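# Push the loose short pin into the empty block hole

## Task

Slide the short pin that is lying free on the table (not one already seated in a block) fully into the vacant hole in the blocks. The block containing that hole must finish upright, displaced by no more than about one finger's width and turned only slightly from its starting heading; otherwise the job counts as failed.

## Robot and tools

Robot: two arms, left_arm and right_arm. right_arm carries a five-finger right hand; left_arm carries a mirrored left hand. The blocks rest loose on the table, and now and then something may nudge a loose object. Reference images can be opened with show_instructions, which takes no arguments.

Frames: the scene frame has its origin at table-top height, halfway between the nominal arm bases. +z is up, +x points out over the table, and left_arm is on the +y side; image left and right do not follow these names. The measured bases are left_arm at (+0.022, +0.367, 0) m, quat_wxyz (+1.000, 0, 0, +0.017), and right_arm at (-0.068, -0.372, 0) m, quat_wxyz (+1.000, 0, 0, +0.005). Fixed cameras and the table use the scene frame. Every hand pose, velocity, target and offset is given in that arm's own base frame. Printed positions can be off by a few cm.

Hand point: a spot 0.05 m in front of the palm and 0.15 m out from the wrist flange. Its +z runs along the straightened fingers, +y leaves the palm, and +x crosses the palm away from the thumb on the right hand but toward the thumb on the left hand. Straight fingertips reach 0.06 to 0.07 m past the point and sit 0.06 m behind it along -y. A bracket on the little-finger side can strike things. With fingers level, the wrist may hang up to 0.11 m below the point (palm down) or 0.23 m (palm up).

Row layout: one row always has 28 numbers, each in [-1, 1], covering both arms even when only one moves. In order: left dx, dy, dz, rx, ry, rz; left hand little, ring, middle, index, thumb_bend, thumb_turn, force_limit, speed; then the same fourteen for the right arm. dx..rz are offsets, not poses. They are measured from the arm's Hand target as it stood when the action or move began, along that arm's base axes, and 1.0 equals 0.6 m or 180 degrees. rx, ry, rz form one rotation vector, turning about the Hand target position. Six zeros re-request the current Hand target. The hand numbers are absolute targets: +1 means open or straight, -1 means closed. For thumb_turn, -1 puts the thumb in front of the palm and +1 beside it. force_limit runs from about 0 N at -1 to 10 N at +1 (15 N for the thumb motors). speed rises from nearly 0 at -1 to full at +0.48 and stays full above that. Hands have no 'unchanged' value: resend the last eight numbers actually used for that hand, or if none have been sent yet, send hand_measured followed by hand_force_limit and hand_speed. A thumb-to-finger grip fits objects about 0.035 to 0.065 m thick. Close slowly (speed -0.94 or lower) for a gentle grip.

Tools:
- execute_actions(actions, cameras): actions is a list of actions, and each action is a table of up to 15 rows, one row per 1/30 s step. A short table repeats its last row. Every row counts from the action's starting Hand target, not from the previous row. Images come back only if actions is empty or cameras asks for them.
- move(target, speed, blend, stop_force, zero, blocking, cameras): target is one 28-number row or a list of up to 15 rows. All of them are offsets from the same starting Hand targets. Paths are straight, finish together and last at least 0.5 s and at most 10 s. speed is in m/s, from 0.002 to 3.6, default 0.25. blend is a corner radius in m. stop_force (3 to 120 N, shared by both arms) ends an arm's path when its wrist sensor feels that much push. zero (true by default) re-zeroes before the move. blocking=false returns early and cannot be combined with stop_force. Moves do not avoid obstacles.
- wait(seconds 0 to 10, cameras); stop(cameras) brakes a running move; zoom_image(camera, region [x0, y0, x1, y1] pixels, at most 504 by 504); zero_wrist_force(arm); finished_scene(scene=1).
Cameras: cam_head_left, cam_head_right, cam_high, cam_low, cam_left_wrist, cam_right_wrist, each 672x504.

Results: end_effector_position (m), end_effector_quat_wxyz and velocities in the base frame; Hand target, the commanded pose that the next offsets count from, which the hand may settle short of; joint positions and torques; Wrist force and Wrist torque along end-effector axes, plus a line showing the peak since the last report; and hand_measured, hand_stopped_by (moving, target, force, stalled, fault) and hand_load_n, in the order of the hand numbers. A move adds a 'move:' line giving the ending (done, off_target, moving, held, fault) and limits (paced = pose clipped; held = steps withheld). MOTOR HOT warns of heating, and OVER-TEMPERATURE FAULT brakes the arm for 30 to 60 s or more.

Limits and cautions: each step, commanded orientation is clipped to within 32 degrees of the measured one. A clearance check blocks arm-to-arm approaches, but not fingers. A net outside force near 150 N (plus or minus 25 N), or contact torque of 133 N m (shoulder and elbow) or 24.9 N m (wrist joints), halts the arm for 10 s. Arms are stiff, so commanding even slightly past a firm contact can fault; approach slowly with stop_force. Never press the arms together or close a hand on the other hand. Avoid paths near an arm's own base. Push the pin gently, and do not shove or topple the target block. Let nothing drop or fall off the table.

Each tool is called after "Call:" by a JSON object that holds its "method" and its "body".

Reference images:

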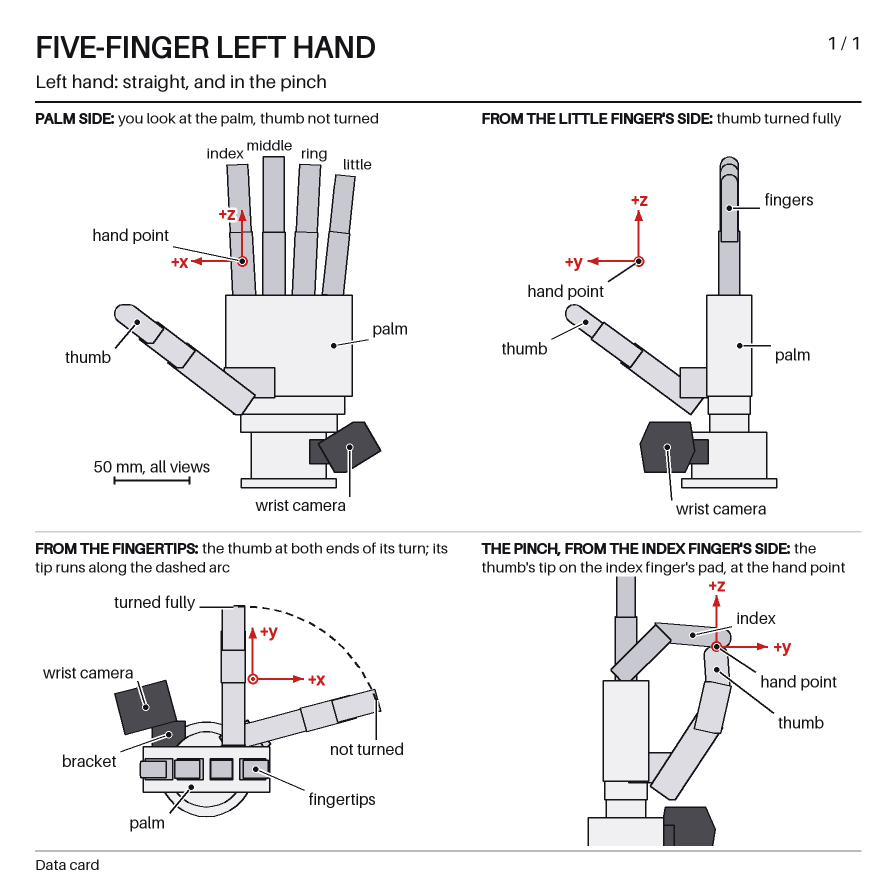

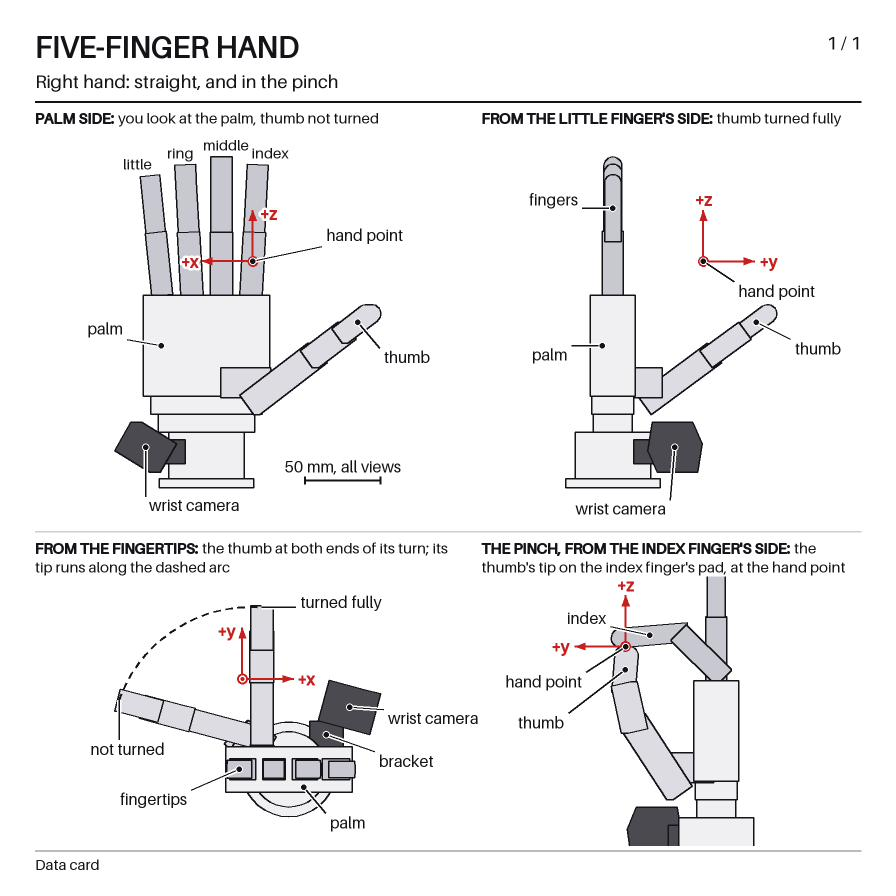

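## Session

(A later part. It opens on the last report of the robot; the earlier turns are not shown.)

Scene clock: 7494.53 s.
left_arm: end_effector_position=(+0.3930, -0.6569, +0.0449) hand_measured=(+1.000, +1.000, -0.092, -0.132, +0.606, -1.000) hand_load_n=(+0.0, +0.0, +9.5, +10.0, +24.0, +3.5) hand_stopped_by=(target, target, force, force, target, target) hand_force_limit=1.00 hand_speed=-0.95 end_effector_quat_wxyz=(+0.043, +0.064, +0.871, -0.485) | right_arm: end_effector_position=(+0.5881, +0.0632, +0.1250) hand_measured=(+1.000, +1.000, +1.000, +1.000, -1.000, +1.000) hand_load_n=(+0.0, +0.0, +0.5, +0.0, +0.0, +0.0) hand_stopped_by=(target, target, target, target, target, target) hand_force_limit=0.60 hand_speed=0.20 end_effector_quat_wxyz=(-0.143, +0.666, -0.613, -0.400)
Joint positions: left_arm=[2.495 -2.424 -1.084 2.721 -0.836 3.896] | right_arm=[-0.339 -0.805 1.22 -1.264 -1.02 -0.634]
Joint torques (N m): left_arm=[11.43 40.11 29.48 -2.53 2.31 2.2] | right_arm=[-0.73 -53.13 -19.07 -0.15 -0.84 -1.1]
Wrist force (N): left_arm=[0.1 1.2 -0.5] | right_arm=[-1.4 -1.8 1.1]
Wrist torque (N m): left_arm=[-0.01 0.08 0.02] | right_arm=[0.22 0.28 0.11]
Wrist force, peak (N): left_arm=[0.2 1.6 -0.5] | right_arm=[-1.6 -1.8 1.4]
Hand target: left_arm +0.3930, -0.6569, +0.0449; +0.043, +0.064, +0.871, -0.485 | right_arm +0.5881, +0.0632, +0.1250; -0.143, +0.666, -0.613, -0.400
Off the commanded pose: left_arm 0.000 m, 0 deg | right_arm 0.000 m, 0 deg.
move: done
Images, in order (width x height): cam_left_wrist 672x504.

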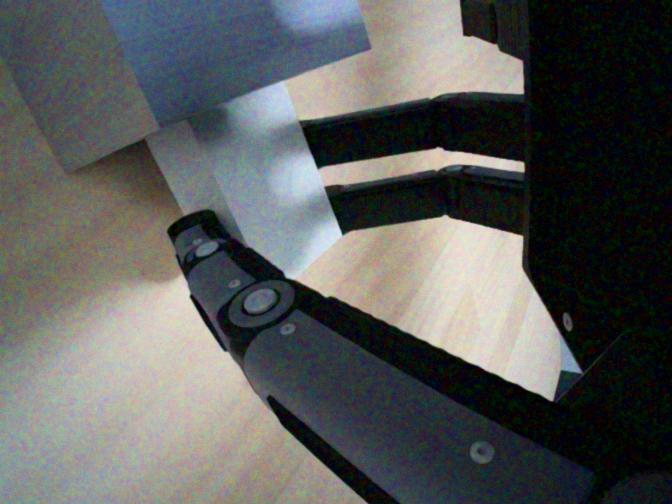

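Call:
{"method": "move", "body": {"target": [0.0183,-0.0015,0.0,0,0,0,1,1,-0.55,-0.46,0.6,-1,1.0,-0.95,0,0,0,0,0,0,1,1,1,1,-1,1,0.6,0.2], "speed": 0.01, "stop_force": 6, "cameras": ["cam_left_wrist","cam_right_wrist"]}}

Scene clock: 7503.50 s.
left_arm: end_effector_position=(+0.4022, -0.6576, +0.0449) hand_measured=(+1.000, +1.000, -0.092, -0.132, +0.606, -1.000) hand_load_n=(+0.0, +0.0, +9.5, +11.5, +23.5, +5.5) hand_stopped_by=(target, target, force, force, target, target) hand_force_limit=1.00 hand_speed=-0.95 end_effector_quat_wxyz=(+0.043, +0.064, +0.871, -0.485) | right_arm: end_effector_position=(+0.5881, +0.0632, +0.1250) hand_measured=(+1.000, +1.000, +1.000, +1.000, -1.000, +1.000) hand_load_n=(+0.0, +0.0, +1.0, +0.0, +0.5, +0.0) hand_stopped_by=(target, target, target, target, target, target) hand_force_limit=0.60 hand_speed=0.20 end_effector_quat_wxyz=(-0.143, +0.666, -0.613, -0.400)
Joint positions: left_arm=[2.503 -2.442 -1.05 2.7 -0.83 3.903] | right_arm=[-0.339 -0.805 1.22 -1.264 -1.02 -0.634]
Joint torques (N m): left_arm=[-13.6 70.25 11.23 1.01 -0.19 -1.93] | right_arm=[-0.75 -52.29 -18.66 -0.18 -0.94 -1.08]
Wrist force (N): left_arm=[2.7 1.0 0.3] | right_arm=[-1.8 -5.9 -0.5]
Wrist torque (N m): left_arm=[-0.04 0.11 -0.01] | right_arm=[0.41 0.31 -0.01]
Wrist force, peak (N): left_arm=[8.5 -0.3 0.3] | right_arm=[-2.0 -7.5 -0.7]
Hand target: left_arm +0.4022, -0.6576, +0.0449; +0.043, +0.064, +0.871, -0.485 (not the last commanded pose) | right_arm +0.5881, +0.0632, +0.1250; -0.143, +0.666, -0.613, -0.400
Off the commanded pose: left_arm 0.002 m, 0 deg | right_arm 0.000 m, 0 deg.
move: contact (left_arm)
Images, in order (width x height): cam_left_wrist 672x504, cam_right_wrist 672x504.

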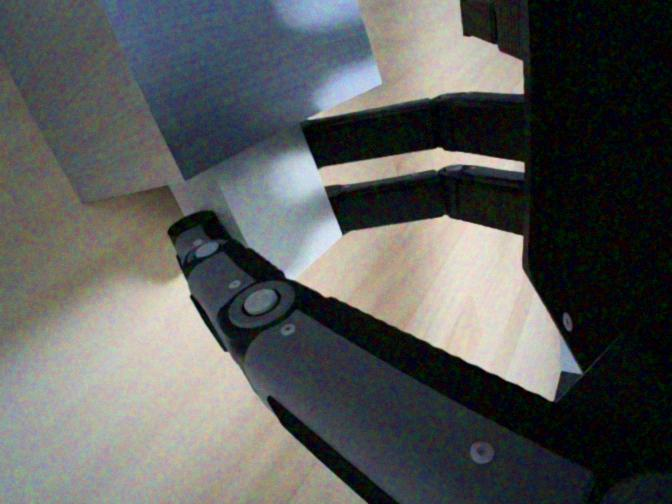

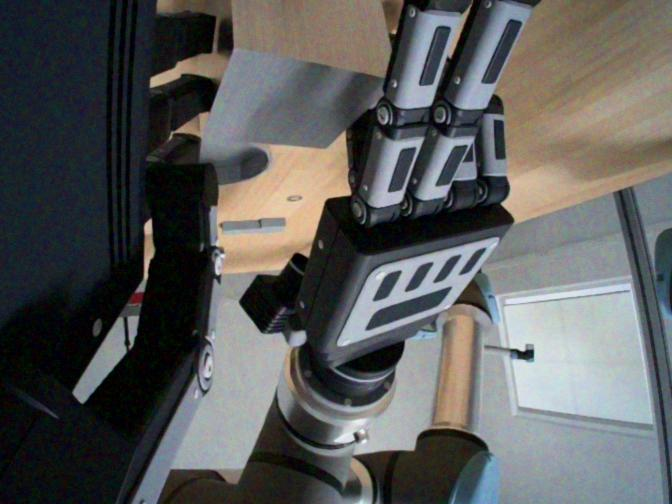

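Call:
{"method": "move", "body": {"target": [0.005,-0.0003,0.0,0,0,0,1,1,-0.55,-0.46,0.6,-1,1.0,-0.95,0,0,0,0,0,0,1,1,1,1,-1,1,0.6,0.2], "speed": 0.008, "stop_force": 12, "cameras": ["cam_left_wrist","cam_right_wrist","cam_high"]}}

Call:
{"method": "zoom_image", "body": {"camera": "cam_left_wrist", "region": [150, 70, 400, 290]}}

Call:
{"method": "zoom_image", "body": {"camera": "cam_high", "region": [240, 285, 310, 345]}}

Scene clock: 7520.17 s.
left_arm: end_effector_position=(+0.4032, -0.6578, +0.0450) hand_measured=(+1.000, +1.000, -0.092, -0.132, +0.606, -1.000) hand_load_n=(+0.0, +0.0, +9.5, +13.0, +23.0, +7.5) hand_stopped_by=(target, target, force, force, target, target) hand_force_limit=1.00 hand_speed=-0.95 end_effector_quat_wxyz=(+0.043, +0.064, +0.871, -0.485) | right_arm: end_effector_position=(+0.5881, +0.0632, +0.1250) hand_measured=(+1.000, +1.000, +1.000, +1.000, -1.000, +1.000) hand_load_n=(+0.0, +0.0, +1.5, +0.0, +0.0, +0.0) hand_stopped_by=(target, target, target, target, target, target) hand_force_limit=0.60 hand_speed=0.20 end_effector_quat_wxyz=(-0.143, +0.666, -0.613, -0.400)
Joint positions: left_arm=[2.503 -2.445 -1.046 2.697 -0.829 3.904] | right_arm=[-0.339 -0.805 1.22 -1.264 -1.02 -0.634]
Joint torques (N m): left_arm=[-6.86 71.89 13.18 2.93 -2.13 -1.15] | right_arm=[0.33 -52.39 -19.08 3.47 -0.95 -0.93]
Wrist force (N): left_arm=[10.8 0.6 1.5] | right_arm=[-3.5 -14.6 -3.4]
Wrist torque (N m): left_arm=[0.02 0.14 -0.11] | right_arm=[0.82 0.24 -0.31]
Wrist force, peak (N): left_arm=[16.7 -1.3 1.6] | right_arm=[-3.4 -16.0 -2.9]
Hand target: left_arm +0.4032, -0.6578, +0.0450; +0.043, +0.064, +0.871, -0.485 (not the last commanded pose) | right_arm +0.5881, +0.0632, +0.1250; -0.143, +0.666, -0.613, -0.400
Off the commanded pose: left_arm 0.002 m, 0 deg | right_arm 0.000 m, 0 deg.
move: contact (left_arm)
Images, in order (width x height): cam_high 672x504, cam_left_wrist 672x504, cam_right_wrist 672x504.

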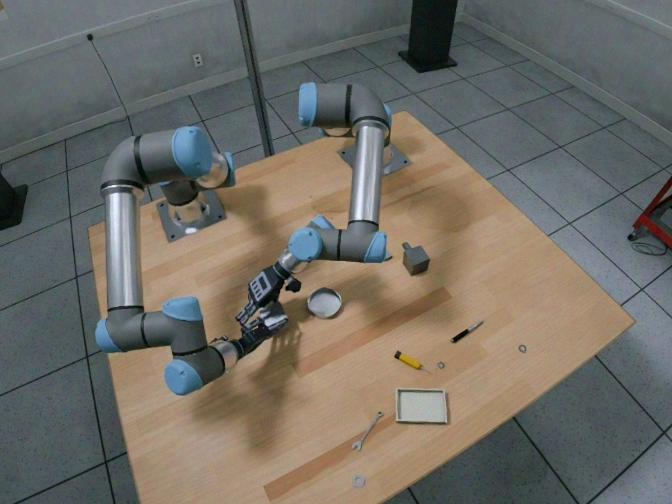

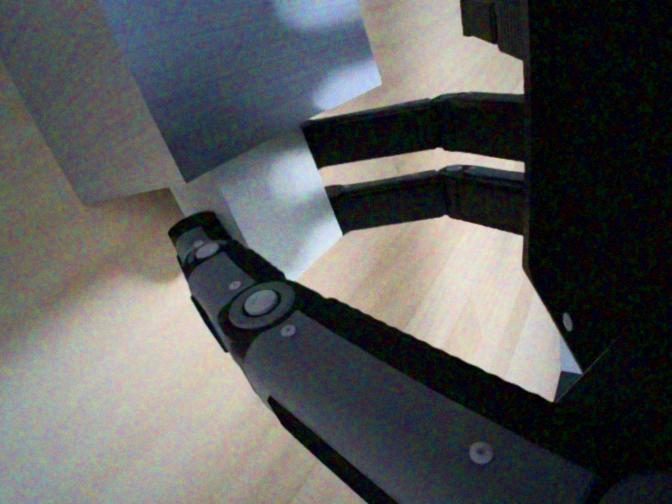

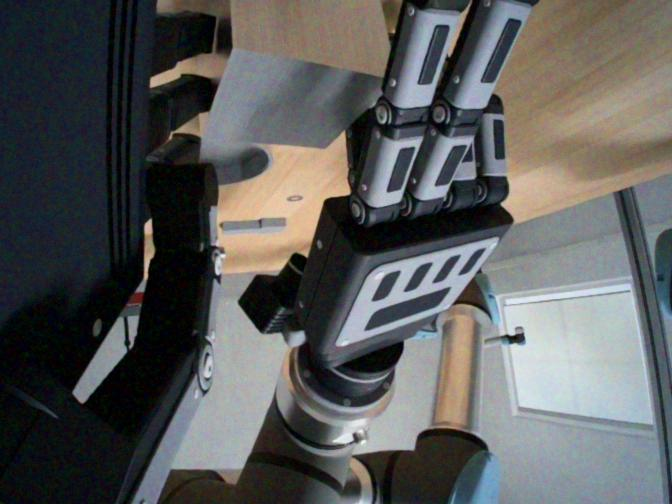

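Scaled by 2.016 from the camera's 672x504 image, which has a finer 960x720 frame.

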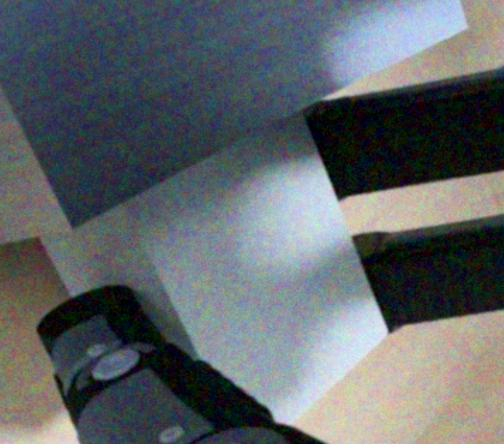

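Scaled by 7.200.

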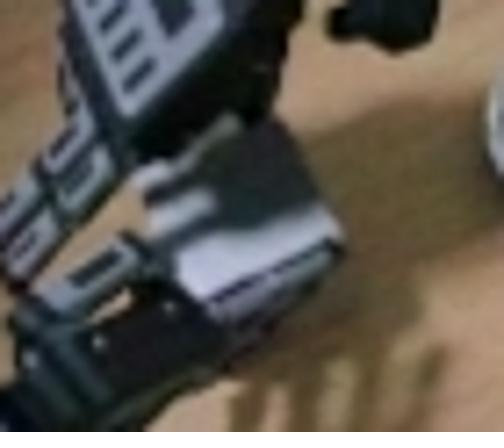

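Call:
{"method": "move", "body": {"target": [-0.0022,0.0001,0.0,0,0,0,1,1,-0.55,-0.46,0.6,-1,1.0,-0.95,0,0,0,0,0,0,1,1,1,1,-1,1,0.6,0.2], "speed": 0.01}}

Call:
{"method": "move", "body": {"target": [0,0,0.0,0,0,0,1,1,0.15,0.12,0.6,-1,1.0,-0.9,0,0,0,0,0,0,1,1,1,1,-1,1,0.6,0.2], "speed": 0.01, "cameras": ["cam_left_wrist","cam_right_wrist"]}}

Scene clock: 7548.37 s.
left_arm: end_effector_position=(+0.4020, -0.6577, +0.0450) hand_measured=(+1.000, +1.000, -0.092, -0.132, +0.606, -1.000) hand_load_n=(+0.0, +0.0, +9.5, +11.5, +24.0, +5.5) hand_stopped_by=(target, target, force, force, target, target) hand_force_limit=1.00 hand_speed=-0.95 end_effector_quat_wxyz=(+0.043, +0.064, +0.871, -0.485) end_effector_velocity=(-0.001, +0.001, +0.001) end_effector_angular_velocity=(+0.000, +0.001, +0.001) | right_arm: end_effector_position=(+0.5881, +0.0632, +0.1250) hand_measured=(+1.000, +1.000, +1.000, +1.000, -1.000, +1.000) hand_load_n=(+0.0, +0.0, +0.5, +0.0, +0.0, +0.0) hand_stopped_by=(target, target, target, target, target, target) hand_force_limit=0.60 hand_speed=0.20 end_effector_quat_wxyz=(-0.143, +0.666, -0.613, -0.400)
Joint positions: left_arm=[2.502 -2.442 -1.05 2.7 -0.83 3.903] | right_arm=[-0.339 -0.805 1.22 -1.264 -1.02 -0.634]
Joint velocities: left_arm=[0.001 0.004 -0.005 0.001 0.001 -0.001] | right_arm=[within noise]
Joint torques (N m): left_arm=[-15.99 70.81 10.23 1.29 -0.72 -1.89] | right_arm=[0 -52.99 -20.25 1.05 -1.09 -0.73]
Wrist force (N): left_arm=[1.0 2.5 0.1] | right_arm=[-1.3 -2.6 0.3]
Wrist torque (N m): left_arm=[-0.03 0.13 0.00] | right_arm=[0.29 0.29 0.09]
Wrist force, peak (N): left_arm=[11.1 0.6 1.5] | right_arm=[-3.6 -14.9 -3.6]
Hand target: left_arm +0.4019, -0.6577, +0.0450; +0.043, +0.064, +0.871, -0.485 | right_arm +0.5881, +0.0632, +0.1250; -0.143, +0.666, -0.613, -0.400
Off the commanded pose: left_arm 0.000 m, 0 deg | right_arm 0.000 m, 0 deg.
move: done

Scene clock: 7549.53 s.
left_arm: end_effector_position=(+0.4019, -0.6577, +0.0450) hand_measured=(+1.000, +1.000, +0.150, +0.120, +0.600, -1.000) hand_load_n=(+0.0, +0.0, +0.0, +0.0, +1.5, +1.0) hand_stopped_by=(target, target, target, target, target, target) hand_force_limit=1.00 hand_speed=-0.90 end_effector_quat_wxyz=(+0.043, +0.064, +0.871, -0.485) | right_arm: end_effector_position=(+0.5881, +0.0632, +0.1250) hand_measured=(+1.000, +1.000, +1.000, +1.000, -1.000, +1.000) hand_load_n=(+0.0, +0.0, +0.0, +0.0, +0.0, +0.0) hand_stopped_by=(target, target, target, target, target, target) hand_force_limit=0.60 hand_speed=0.20 end_effector_quat_wxyz=(-0.143, +0.666, -0.613, -0.400)
Joint positions: left_arm=[2.502 -2.442 -1.051 2.7 -0.83 3.903] | right_arm=[-0.339 -0.805 1.22 -1.264 -1.02 -0.634]
Joint torques (N m): left_arm=[-16.57 70.52 9.67 0.35 0.15 -1.89] | right_arm=[-0.19 -52.84 -19.2 -1.23 -0.83 -0.72]
Wrist force (N): left_arm=[-0.4 1.8 -0.7] | right_arm=[-1.3 0.9 1.7]
Wrist torque (N m): left_arm=[-0.01 0.21 0.03] | right_arm=[0.09 0.25 0.19]
Wrist force, peak (N): left_arm=[1.7 4.0 -0.9] | right_arm=[-1.3 -2.3 0.3]
Hand target: left_arm +0.4019, -0.6577, +0.0450; +0.043, +0.064, +0.871, -0.485 | right_arm +0.5881, +0.0632, +0.1250; -0.143, +0.666, -0.613, -0.400
Off the commanded pose: left_arm 0.000 m, 0 deg | right_arm 0.000 m, 0 deg.
move: done
Images, in order (width x height): cam_left_wrist 672x504, cam_right_wrist 672x504.

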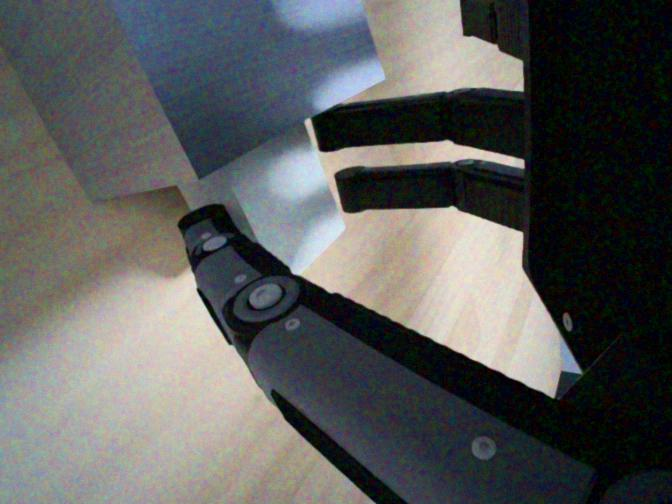

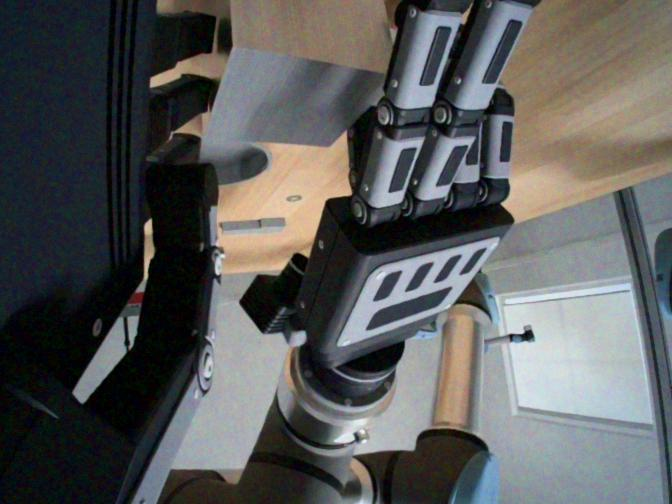

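Call:
{"method": "move", "body": {"target": [[-0.005,0.006,0.0,0,0,0,1,1,0.15,0.12,0.6,-1,1.0,-0.9,0,0,0,0,0,0,1,1,1,1,-1,1,0.6,0.2],[-0.008,0.006,0.12,0,0,0,1,1,0.15,0.12,0.6,-1,1.0,-0.9,0,0,0,0,0,0,1,1,1,1,-1,1,0.6,0.2]], "speed": [0.015,0.05], "cameras": ["cam_left_wrist","cam_right_wrist","cam_high","cam_head_right"]}}

Call:
{"method": "zoom_image", "body": {"camera": "cam_right_wrist", "region": [190, 0, 510, 200]}}

Call:
{"method": "zoom_image", "body": {"camera": "cam_high", "region": [240, 285, 310, 345]}}

Scene clock: 7566.73 s.
left_arm: end_effector_position=(+0.3971, -0.6541, +0.1168) hand_measured=(+1.000, +1.000, +0.150, +0.120, +0.600, -1.000) hand_load_n=(+0.0, +0.0, +0.0, +0.0, +0.0, +0.0) hand_stopped_by=(target, target, target, target, target, target) hand_force_limit=1.00 hand_speed=-0.90 end_effector_quat_wxyz=(+0.043, +0.064, +0.871, -0.485) | right_arm: end_effector_position=(+0.5881, +0.0632, +0.1250) hand_measured=(+1.000, +1.000, +1.000, +1.000, -1.000, +1.000) hand_load_n=(+0.0, +0.0, +0.0, +0.0, +0.0, +0.0) hand_stopped_by=(target, target, target, target, target, target) hand_force_limit=0.60 hand_speed=0.20 end_effector_quat_wxyz=(-0.143, +0.666, -0.613, -0.400)
Joint positions: left_arm=[2.502 -2.37 -0.992 2.569 -0.83 3.903] | right_arm=[-0.339 -0.805 1.22 -1.264 -1.02 -0.634]
Joint torques (N m): left_arm=[-15.07 67.54 31.2 -2.62 -0.6 1.66] | right_arm=[0.48 -53.48 -19.77 -0.98 -0.02 -0.79]
Wrist force (N): left_arm=[-0.8 0.9 -0.5] | right_arm=[-1.3 0.8 1.6]
Wrist torque (N m): left_arm=[0.02 0.16 0.07] | right_arm=[0.10 0.25 0.19]
Wrist force, peak (N): left_arm=[-0.2 2.2 -0.9] | right_arm=[-1.4 0.9 1.9]
Hand target: left_arm +0.3971, -0.6541, +0.1170; +0.043, +0.064, +0.871, -0.485 | right_arm +0.5881, +0.0632, +0.1250; -0.143, +0.666, -0.613, -0.400
Off the commanded pose: left_arm 0.000 m, 0 deg | right_arm 0.000 m, 0 deg.
move: done
Images, in order (width x height): cam_head_right 672x504, cam_high 672x504, cam_left_wrist 672x504, cam_right_wrist 672x504.

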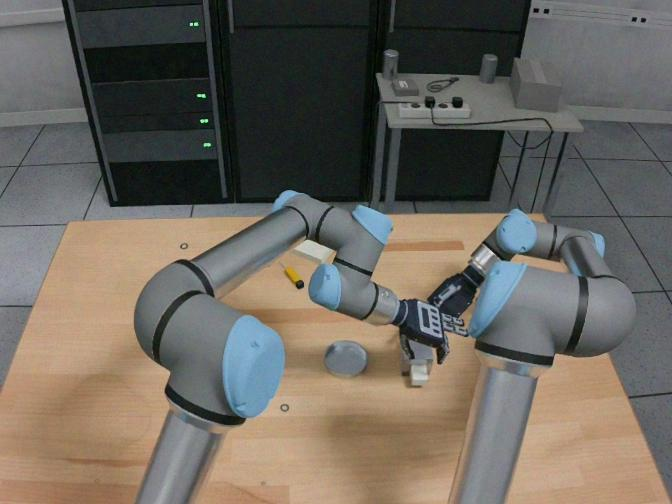

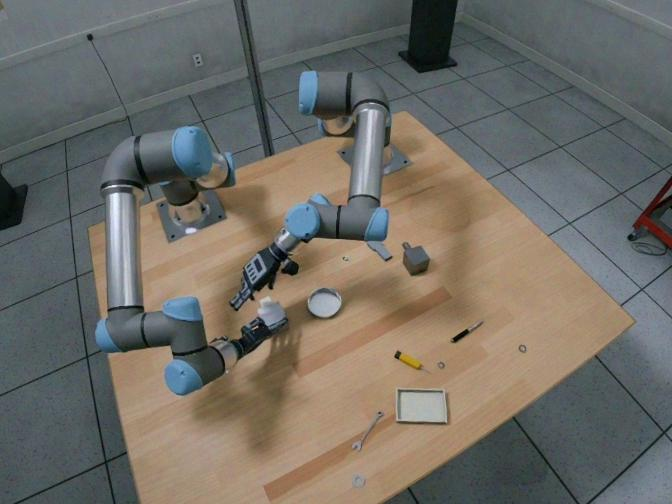

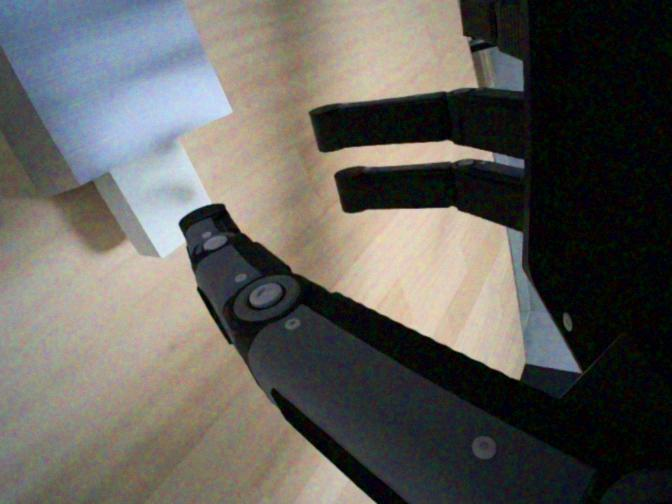

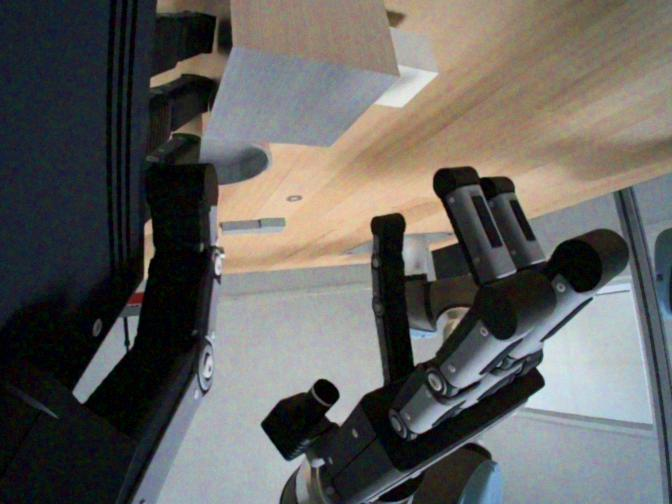

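Scaled by 1.575 from the camera's 672x504 image, which has a finer 960x720 frame.

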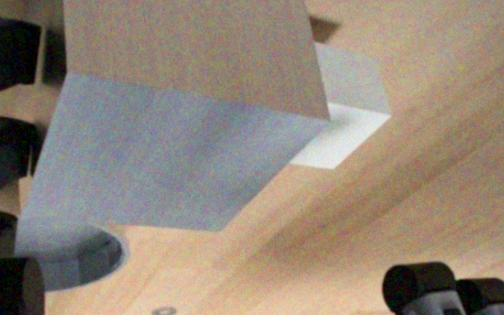

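Scaled by 7.200.

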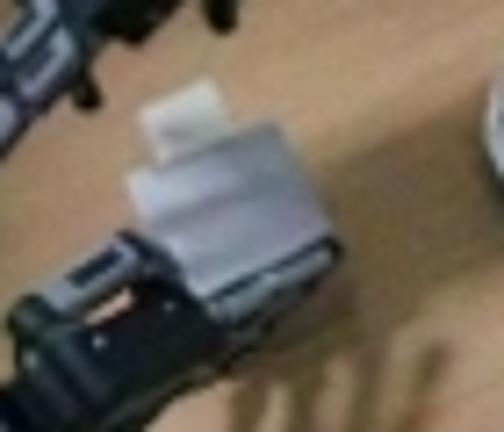

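Call:
{"method": "move", "body": {"target": [[-0.088,-0.008,0.0,0,0,0,1,1,0.15,0.12,0.6,-1,1.0,-0.9,0,0,0,0,0,0,1,1,1,1,-1,1,0.6,0.2],[-0.088,-0.008,0.0,0,0,0,1,1,-0.35,-0.35,0.6,-1,1.0,-0.3,0,0,0,0,0,0,1,1,1,1,-1,1,0.6,0.2],[-0.088,-0.008,-0.118,0,0,0,1,1,-0.35,-0.35,0.6,-1,1.0,-0.3,0,0,0,0,0,0,1,1,1,1,-1,1,0.6,0.2]], "speed": 0.06, "cameras": ["cam_left_wrist","cam_right_wrist"]}}

Call:
{"method": "zoom_image", "body": {"camera": "cam_right_wrist", "region": [330, 0, 560, 150]}}

Scene clock: 7600.43 s.
left_arm: end_effector_position=(+0.3443, -0.6589, +0.0464) hand_measured=(+1.000, +1.000, -0.350, -0.350, +0.600, -1.000) hand_load_n=(+0.0, +0.0, +0.0, +0.0, +0.0, +0.0) hand_stopped_by=(target, target, target, target, target, target) hand_force_limit=1.00 hand_speed=-0.30 end_effector_quat_wxyz=(+0.043, +0.064, +0.871, -0.485) | right_arm: end_effector_position=(+0.5881, +0.0632, +0.1250) hand_measured=(+1.000, +1.000, +1.000, +1.000, -1.000, +1.000) hand_load_n=(+0.0, -0.5, +0.0, +0.0, +0.0, +0.0) hand_stopped_by=(target, target, target, target, target, target) hand_force_limit=0.60 hand_speed=0.20 end_effector_quat_wxyz=(-0.143, +0.666, -0.613, -0.400)
Joint positions: left_arm=[2.441 -2.344 -1.221 2.81 -0.873 3.847] | right_arm=[-0.339 -0.805 1.22 -1.264 -1.02 -0.634]
Joint torques (N m): left_arm=[1.41 37.99 9.32 0.48 -0.28 -2.41] | right_arm=[0.13 -52.85 -19.91 -1.06 0.89 -0.77]
Wrist force (N): left_arm=[-0.9 1.0 -0.4] | right_arm=[-1.2 0.8 1.6]
Wrist torque (N m): left_arm=[0.05 0.19 0.07] | right_arm=[0.09 0.23 0.19]
Wrist force, peak (N): left_arm=[-1.2 1.0 -0.5] | right_arm=[-1.4 0.9 1.9]
Hand target: left_arm +0.3443, -0.6589, +0.0462; +0.043, +0.064, +0.871, -0.485 | right_arm +0.5881, +0.0632, +0.1250; -0.143, +0.666, -0.613, -0.400
Off the commanded pose: left_arm 0.000 m, 0 deg | right_arm 0.000 m, 0 deg.
move: done
Images, in order (width x height): cam_left_wrist 672x504, cam_right_wrist 672x504.

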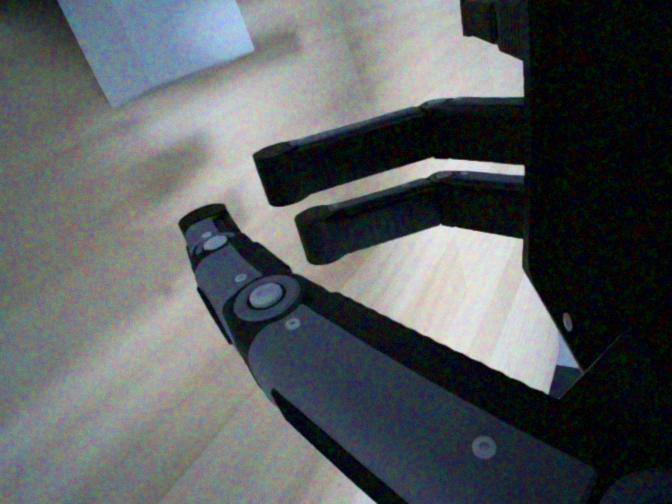

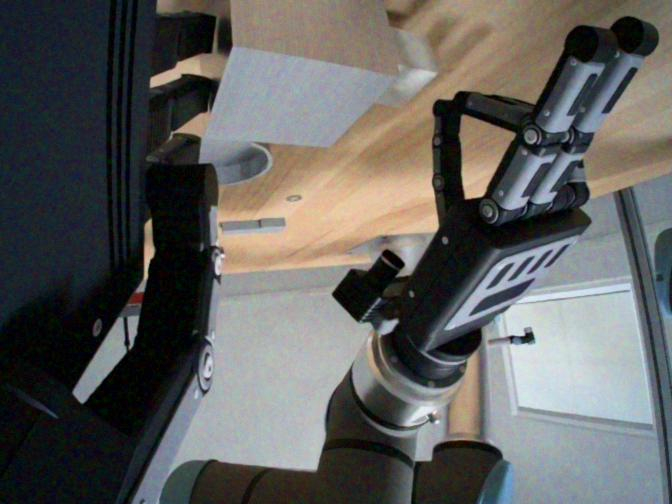

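Scaled by 2.191 from the camera's 672x504 image, which has a finer 960x720 frame.

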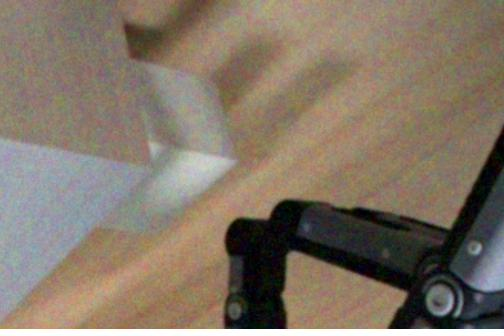

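Call:
{"method": "move", "body": {"target": [[0,-0.002,-0.014,0,0,0,1,1,-0.35,-0.35,0.6,-1,1.0,-0.3,0,0,0,0,0,0,1,1,1,1,-1,1,0.6,0.2],[0.02,-0.004,-0.014,0,0,0,1,1,-0.35,-0.35,0.6,-1,1.0,-0.3,0,0,0,0,0,0,1,1,1,1,-1,1,0.6,0.2]], "speed": 0.03, "cameras": ["cam_left_wrist","cam_right_wrist"]}}

Call:
{"method": "zoom_image", "body": {"camera": "cam_right_wrist", "region": [330, 0, 560, 150]}}

Scene clock: 7633.83 s.
left_arm: end_effector_position=(+0.3562, -0.6613, +0.0378) hand_measured=(+1.000, +1.000, -0.350, -0.350, +0.600, -1.000) hand_load_n=(+0.0, +0.0, +0.0, +0.0, +0.0, +0.0) hand_stopped_by=(target, target, target, target, target, target) hand_force_limit=1.00 hand_speed=-0.30 end_effector_quat_wxyz=(+0.043, +0.064, +0.871, -0.485) | right_arm: end_effector_position=(+0.5881, +0.0632, +0.1250) hand_measured=(+1.000, +1.000, +1.000, +1.000, -1.000, +1.000) hand_load_n=(+0.0, +0.0, +0.0, +0.0, +0.0, +0.0) hand_stopped_by=(target, target, target, target, target, target) hand_force_limit=0.60 hand_speed=0.20 end_effector_quat_wxyz=(-0.143, +0.666, -0.613, -0.400)
Joint positions: left_arm=[2.451 -2.376 -1.188 2.803 -0.866 3.855] | right_arm=[-0.339 -0.805 1.22 -1.264 -1.02 -0.634]
Joint torques (N m): left_arm=[11.31 38.31 28.97 -2.28 2.27 2.05] | right_arm=[-0.01 -52.74 -19.99 -0.93 1.44 -0.31]
Wrist force (N): left_arm=[-1.1 1.0 -0.2] | right_arm=[-1.3 0.6 1.6]
Wrist torque (N m): left_arm=[0.03 0.23 -0.02] | right_arm=[0.06 0.24 0.18]
Wrist force, peak (N): left_arm=[-0.9 1.4 -0.4] | right_arm=[-1.3 0.9 2.0]
Hand target: left_arm +0.3563, -0.6613, +0.0378; +0.043, +0.064, +0.871, -0.485 | right_arm +0.5881, +0.0632, +0.1250; -0.143, +0.666, -0.613, -0.400
Off the commanded pose: left_arm 0.000 m, 0 deg | right_arm 0.000 m, 0 deg.
move: done
Images, in order (width x height): cam_left_wrist 672x504, cam_right_wrist 672x504.

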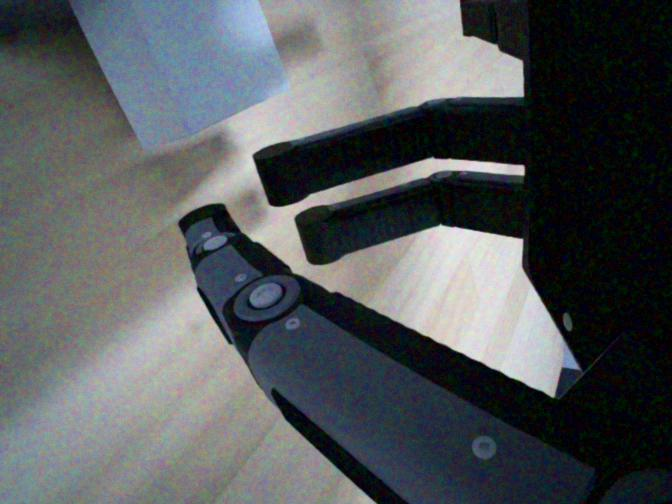

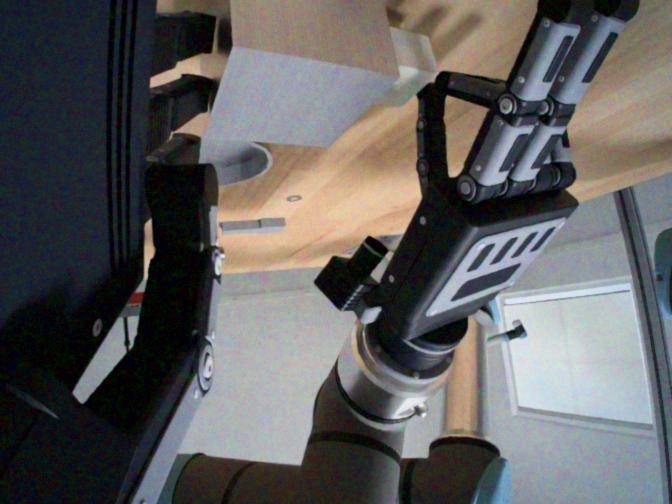

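Scaled by 2.191 from the camera's 672x504 image, which has a finer 960x720 frame.

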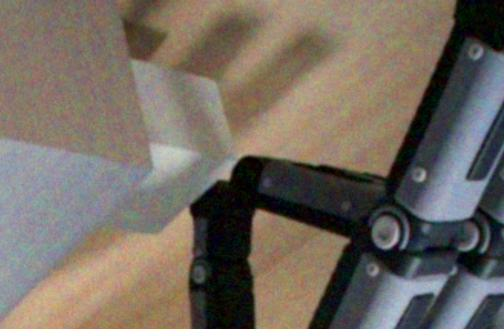

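Call:
{"method": "move", "body": {"target": [[0,0.0067,-0.006,0,0,0,1,1,-0.35,-0.35,0.6,-1,1.0,-0.3,0,0,0,0,0,0,1,1,1,1,-1,1,0.6,0.2],[0.03,0.005,-0.006,0,0,0,1,1,-0.35,-0.35,0.6,-1,1.0,-0.3,0,0,0,0,0,0,1,1,1,1,-1,1,0.6,0.2]], "speed": 0.015, "stop_force": 3, "cameras": ["cam_left_wrist","cam_right_wrist"]}}

Call:
{"method": "zoom_image", "body": {"camera": "cam_right_wrist", "region": [330, 0, 560, 150]}}

Scene clock: 7651.27 s.
left_arm: end_effector_position=(+0.3679, -0.6580, +0.0342) hand_measured=(+1.000, +1.000, -0.350, -0.350, +0.600, -1.000) hand_load_n=(+0.0, +0.0, +0.0, +0.0, +0.0, +0.0) hand_stopped_by=(target, target, target, target, target, target) hand_force_limit=1.00 hand_speed=-0.30 end_effector_quat_wxyz=(+0.043, +0.064, +0.871, -0.485) | right_arm: end_effector_position=(+0.5881, +0.0632, +0.1250) hand_measured=(+1.000, +1.000, +1.000, +1.000, -1.000, +1.000) hand_load_n=(+0.0, +0.0, +0.5, +0.0, +0.0, +0.0) hand_stopped_by=(target, target, target, target, target, target) hand_force_limit=0.60 hand_speed=0.20 end_effector_quat_wxyz=(-0.143, +0.666, -0.613, -0.400)
Joint positions: left_arm=[2.468 -2.393 -1.168 2.79 -0.854 3.871] | right_arm=[-0.339 -0.805 1.22 -1.264 -1.02 -0.634]
Joint torques (N m): left_arm=[-14.91 66.05 8.94 0.82 -0.69 -2.26] | right_arm=[0.02 -52.61 -20.5 -0.74 2.04 -0.52]
Wrist force (N): left_arm=[-1.0 1.0 -0.2] | right_arm=[-1.9 -2.2 1.3]
Wrist torque (N m): left_arm=[0.03 0.21 0.00] | right_arm=[0.19 0.22 0.07]
Wrist force, peak (N): left_arm=[3.3 0.1 -1.5] | right_arm=[-2.0 -2.3 1.2]
Hand target: left_arm +0.3679, -0.6580, +0.0342; +0.043, +0.064, +0.871, -0.485 (not the last commanded pose) | right_arm +0.5881, +0.0632, +0.1250; -0.143, +0.666, -0.613, -0.400
Off the commanded pose: left_arm 0.006 m, 0 deg | right_arm 0.000 m, 0 deg.
move: contact (left_arm); path passed 1 of 2 targets
Images, in order (width x height): cam_left_wrist 672x504, cam_right_wrist 672x504.

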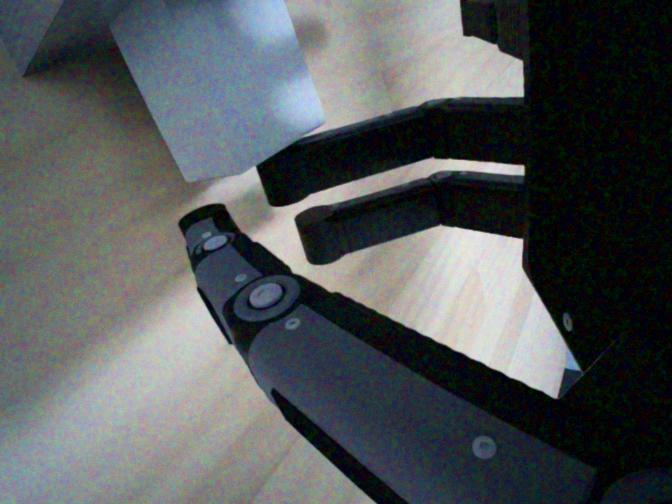

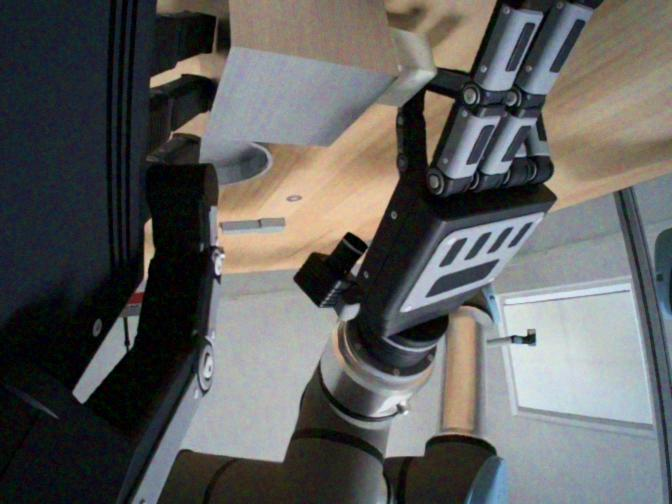

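Scaled by 2.191 from the camera's 672x504 image, which has a finer 960x720 frame.

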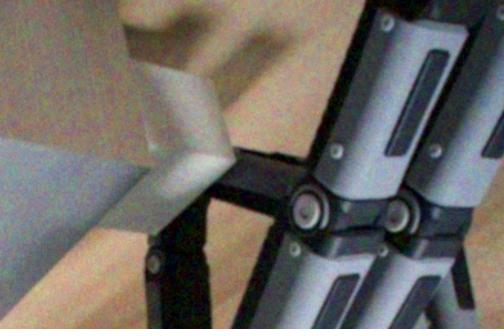

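Call:
{"method": "move", "body": {"target": [[-0.003,0.0,0,0,0,0,1,1,-0.35,-0.35,0.6,-1,1.0,-0.3,0,0,0,0,0,0,1,1,1,1,-1,1,0.6,0.2],[-0.003,0.0092,0,0,0,0,1,1,-0.35,-0.35,0.6,-1,1.0,-0.3,0,0,0,0,0,0,1,1,1,1,-1,1,0.6,0.2]], "speed": 0.015}}

Call:
{"method": "move", "body": {"target": [0.0133,-0.0008,0,0,0,0,1,1,-0.35,-0.35,0.6,-1,1.0,-0.3,0,0,0,0,0,0,1,1,1,1,-1,1,0.6,0.2], "speed": 0.006, "stop_force": 9, "cameras": ["cam_left_wrist","cam_right_wrist"]}}

Call:
{"method": "zoom_image", "body": {"camera": "cam_right_wrist", "region": [330, 0, 560, 150]}}

Scene clock: 7665.77 s.
left_arm: end_effector_position=(+0.3661, -0.6526, +0.0342) hand_measured=(+1.000, +1.000, -0.350, -0.350, +0.600, -1.000) hand_load_n=(+0.0, +0.0, +0.0, +0.0, +0.0, +0.0) hand_stopped_by=(target, target, target, target, target, target) hand_force_limit=1.00 hand_speed=-0.30 end_effector_quat_wxyz=(+0.043, +0.064, +0.871, -0.485) end_effector_velocity=(-0.001, +0.001, -0.001) end_effector_angular_velocity=(+0.002, +0.000, -0.002) | right_arm: end_effector_position=(+0.5881, +0.0632, +0.1250) hand_measured=(+1.000, +1.000, +1.000, +1.000, -1.000, +1.000) hand_load_n=(+0.0, +0.0, +0.5, +0.0, +0.0, +0.0) hand_stopped_by=(target, target, target, target, target, target) hand_force_limit=0.60 hand_speed=0.20 end_effector_quat_wxyz=(-0.143, +0.666, -0.613, -0.400)
Joint positions: left_arm=[2.473 -2.381 -1.191 2.798 -0.85 3.875] | right_arm=[-0.339 -0.805 1.22 -1.264 -1.02 -0.634]
Joint velocities: left_arm=[0 0.001 -0.005 0.001 0.001 0.004] | right_arm=[within noise]
Joint torques (N m): left_arm=[13.61 69.18 8.9 0.89 1.99 1.94] | right_arm=[0.32 -52.75 -20.71 -0.76 2.17 -0.38]
Wrist force (N): left_arm=[-1.1 1.0 -0.4] | right_arm=[-1.8 -2.3 1.2]
Wrist torque (N m): left_arm=[0.04 0.23 -0.02] | right_arm=[0.19 0.21 0.08]
Wrist force, peak (N): left_arm=[-1.2 1.2 -0.3] | right_arm=[-1.9 -2.5 1.3]
Hand target: left_arm +0.3661, -0.6524, +0.0342; +0.043, +0.064, +0.871, -0.485 | right_arm +0.5881, +0.0632, +0.1250; -0.143, +0.666, -0.613, -0.400
Off the commanded pose: left_arm 0.000 m, 0 deg | right_arm 0.000 m, 0 deg.
move: done

Scene clock: 7667.80 s.
left_arm: end_effector_position=(+0.3693, -0.6527, +0.0342) hand_measured=(+1.000, +1.000, -0.350, -0.350, +0.600, -1.000) hand_load_n=(+0.0, +0.0, -0.5, +0.0, +0.0, +0.0) hand_stopped_by=(target, target, target, target, target, target) hand_force_limit=1.00 hand_speed=-0.30 end_effector_quat_wxyz=(+0.043, +0.064, +0.871, -0.485) | right_arm: end_effector_position=(+0.5881, +0.0632, +0.1250) hand_measured=(+1.000, +1.000, +1.000, +1.000, -1.000, +1.000) hand_load_n=(+0.0, +0.0, +1.0, +0.0, +0.0, +0.0) hand_stopped_by=(target, target, target, target, target, target) hand_force_limit=0.60 hand_speed=0.20 end_effector_quat_wxyz=(-0.143, +0.666, -0.613, -0.400)
Joint positions: left_arm=[2.476 -2.387 -1.181 2.792 -0.848 3.878] | right_arm=[-0.339 -0.805 1.22 -1.264 -1.02 -0.634]
Joint torques (N m): left_arm=[-11.36 66.31 9.85 1.64 -1.59 -1.84] | right_arm=[0.52 -53.23 -20.83 1.08 -1.98 -0.17]
Wrist force (N): left_arm=[5.1 -0.9 -1.1] | right_arm=[-1.6 -6.9 -0.9]
Wrist torque (N m): left_arm=[-0.02 0.17 -0.01] | right_arm=[0.45 0.26 -0.03]
Wrist force, peak (N): left_arm=[9.1 -2.8 -1.3] | right_arm=[-1.9 -7.1 -0.8]
Hand target: left_arm +0.3693, -0.6527, +0.0342; +0.043, +0.064, +0.871, -0.485 (not the last commanded pose) | right_arm +0.5881, +0.0632, +0.1250; -0.143, +0.666, -0.613, -0.400
Off the commanded pose: left_arm 0.005 m, 0 deg | right_arm 0.000 m, 0 deg.
move: contact (left_arm)
Images, in order (width x height): cam_left_wrist 672x504, cam_right_wrist 672x504.

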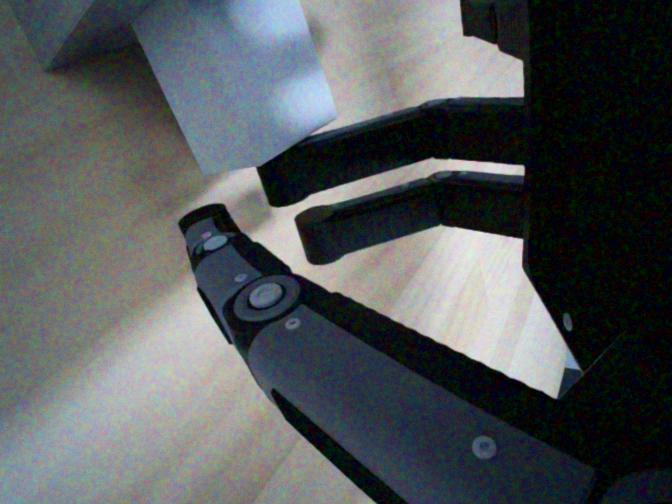

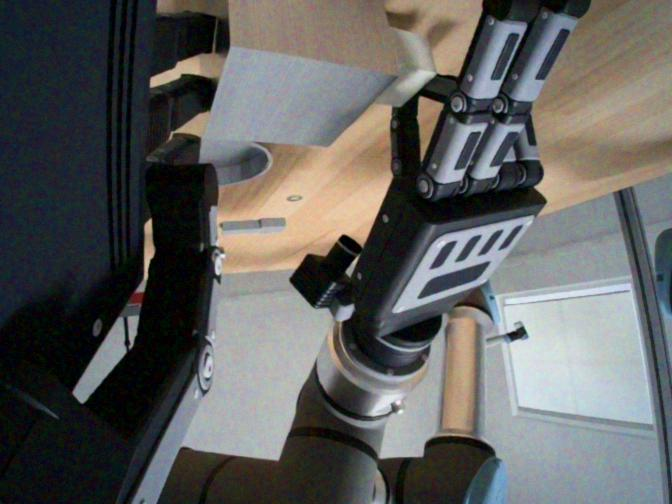

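Scaled by 2.191 from the camera's 672x504 image, which has a finer 960x720 frame.

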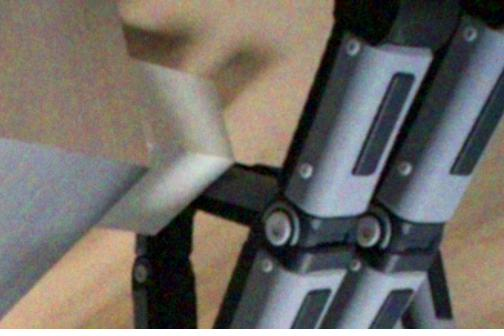

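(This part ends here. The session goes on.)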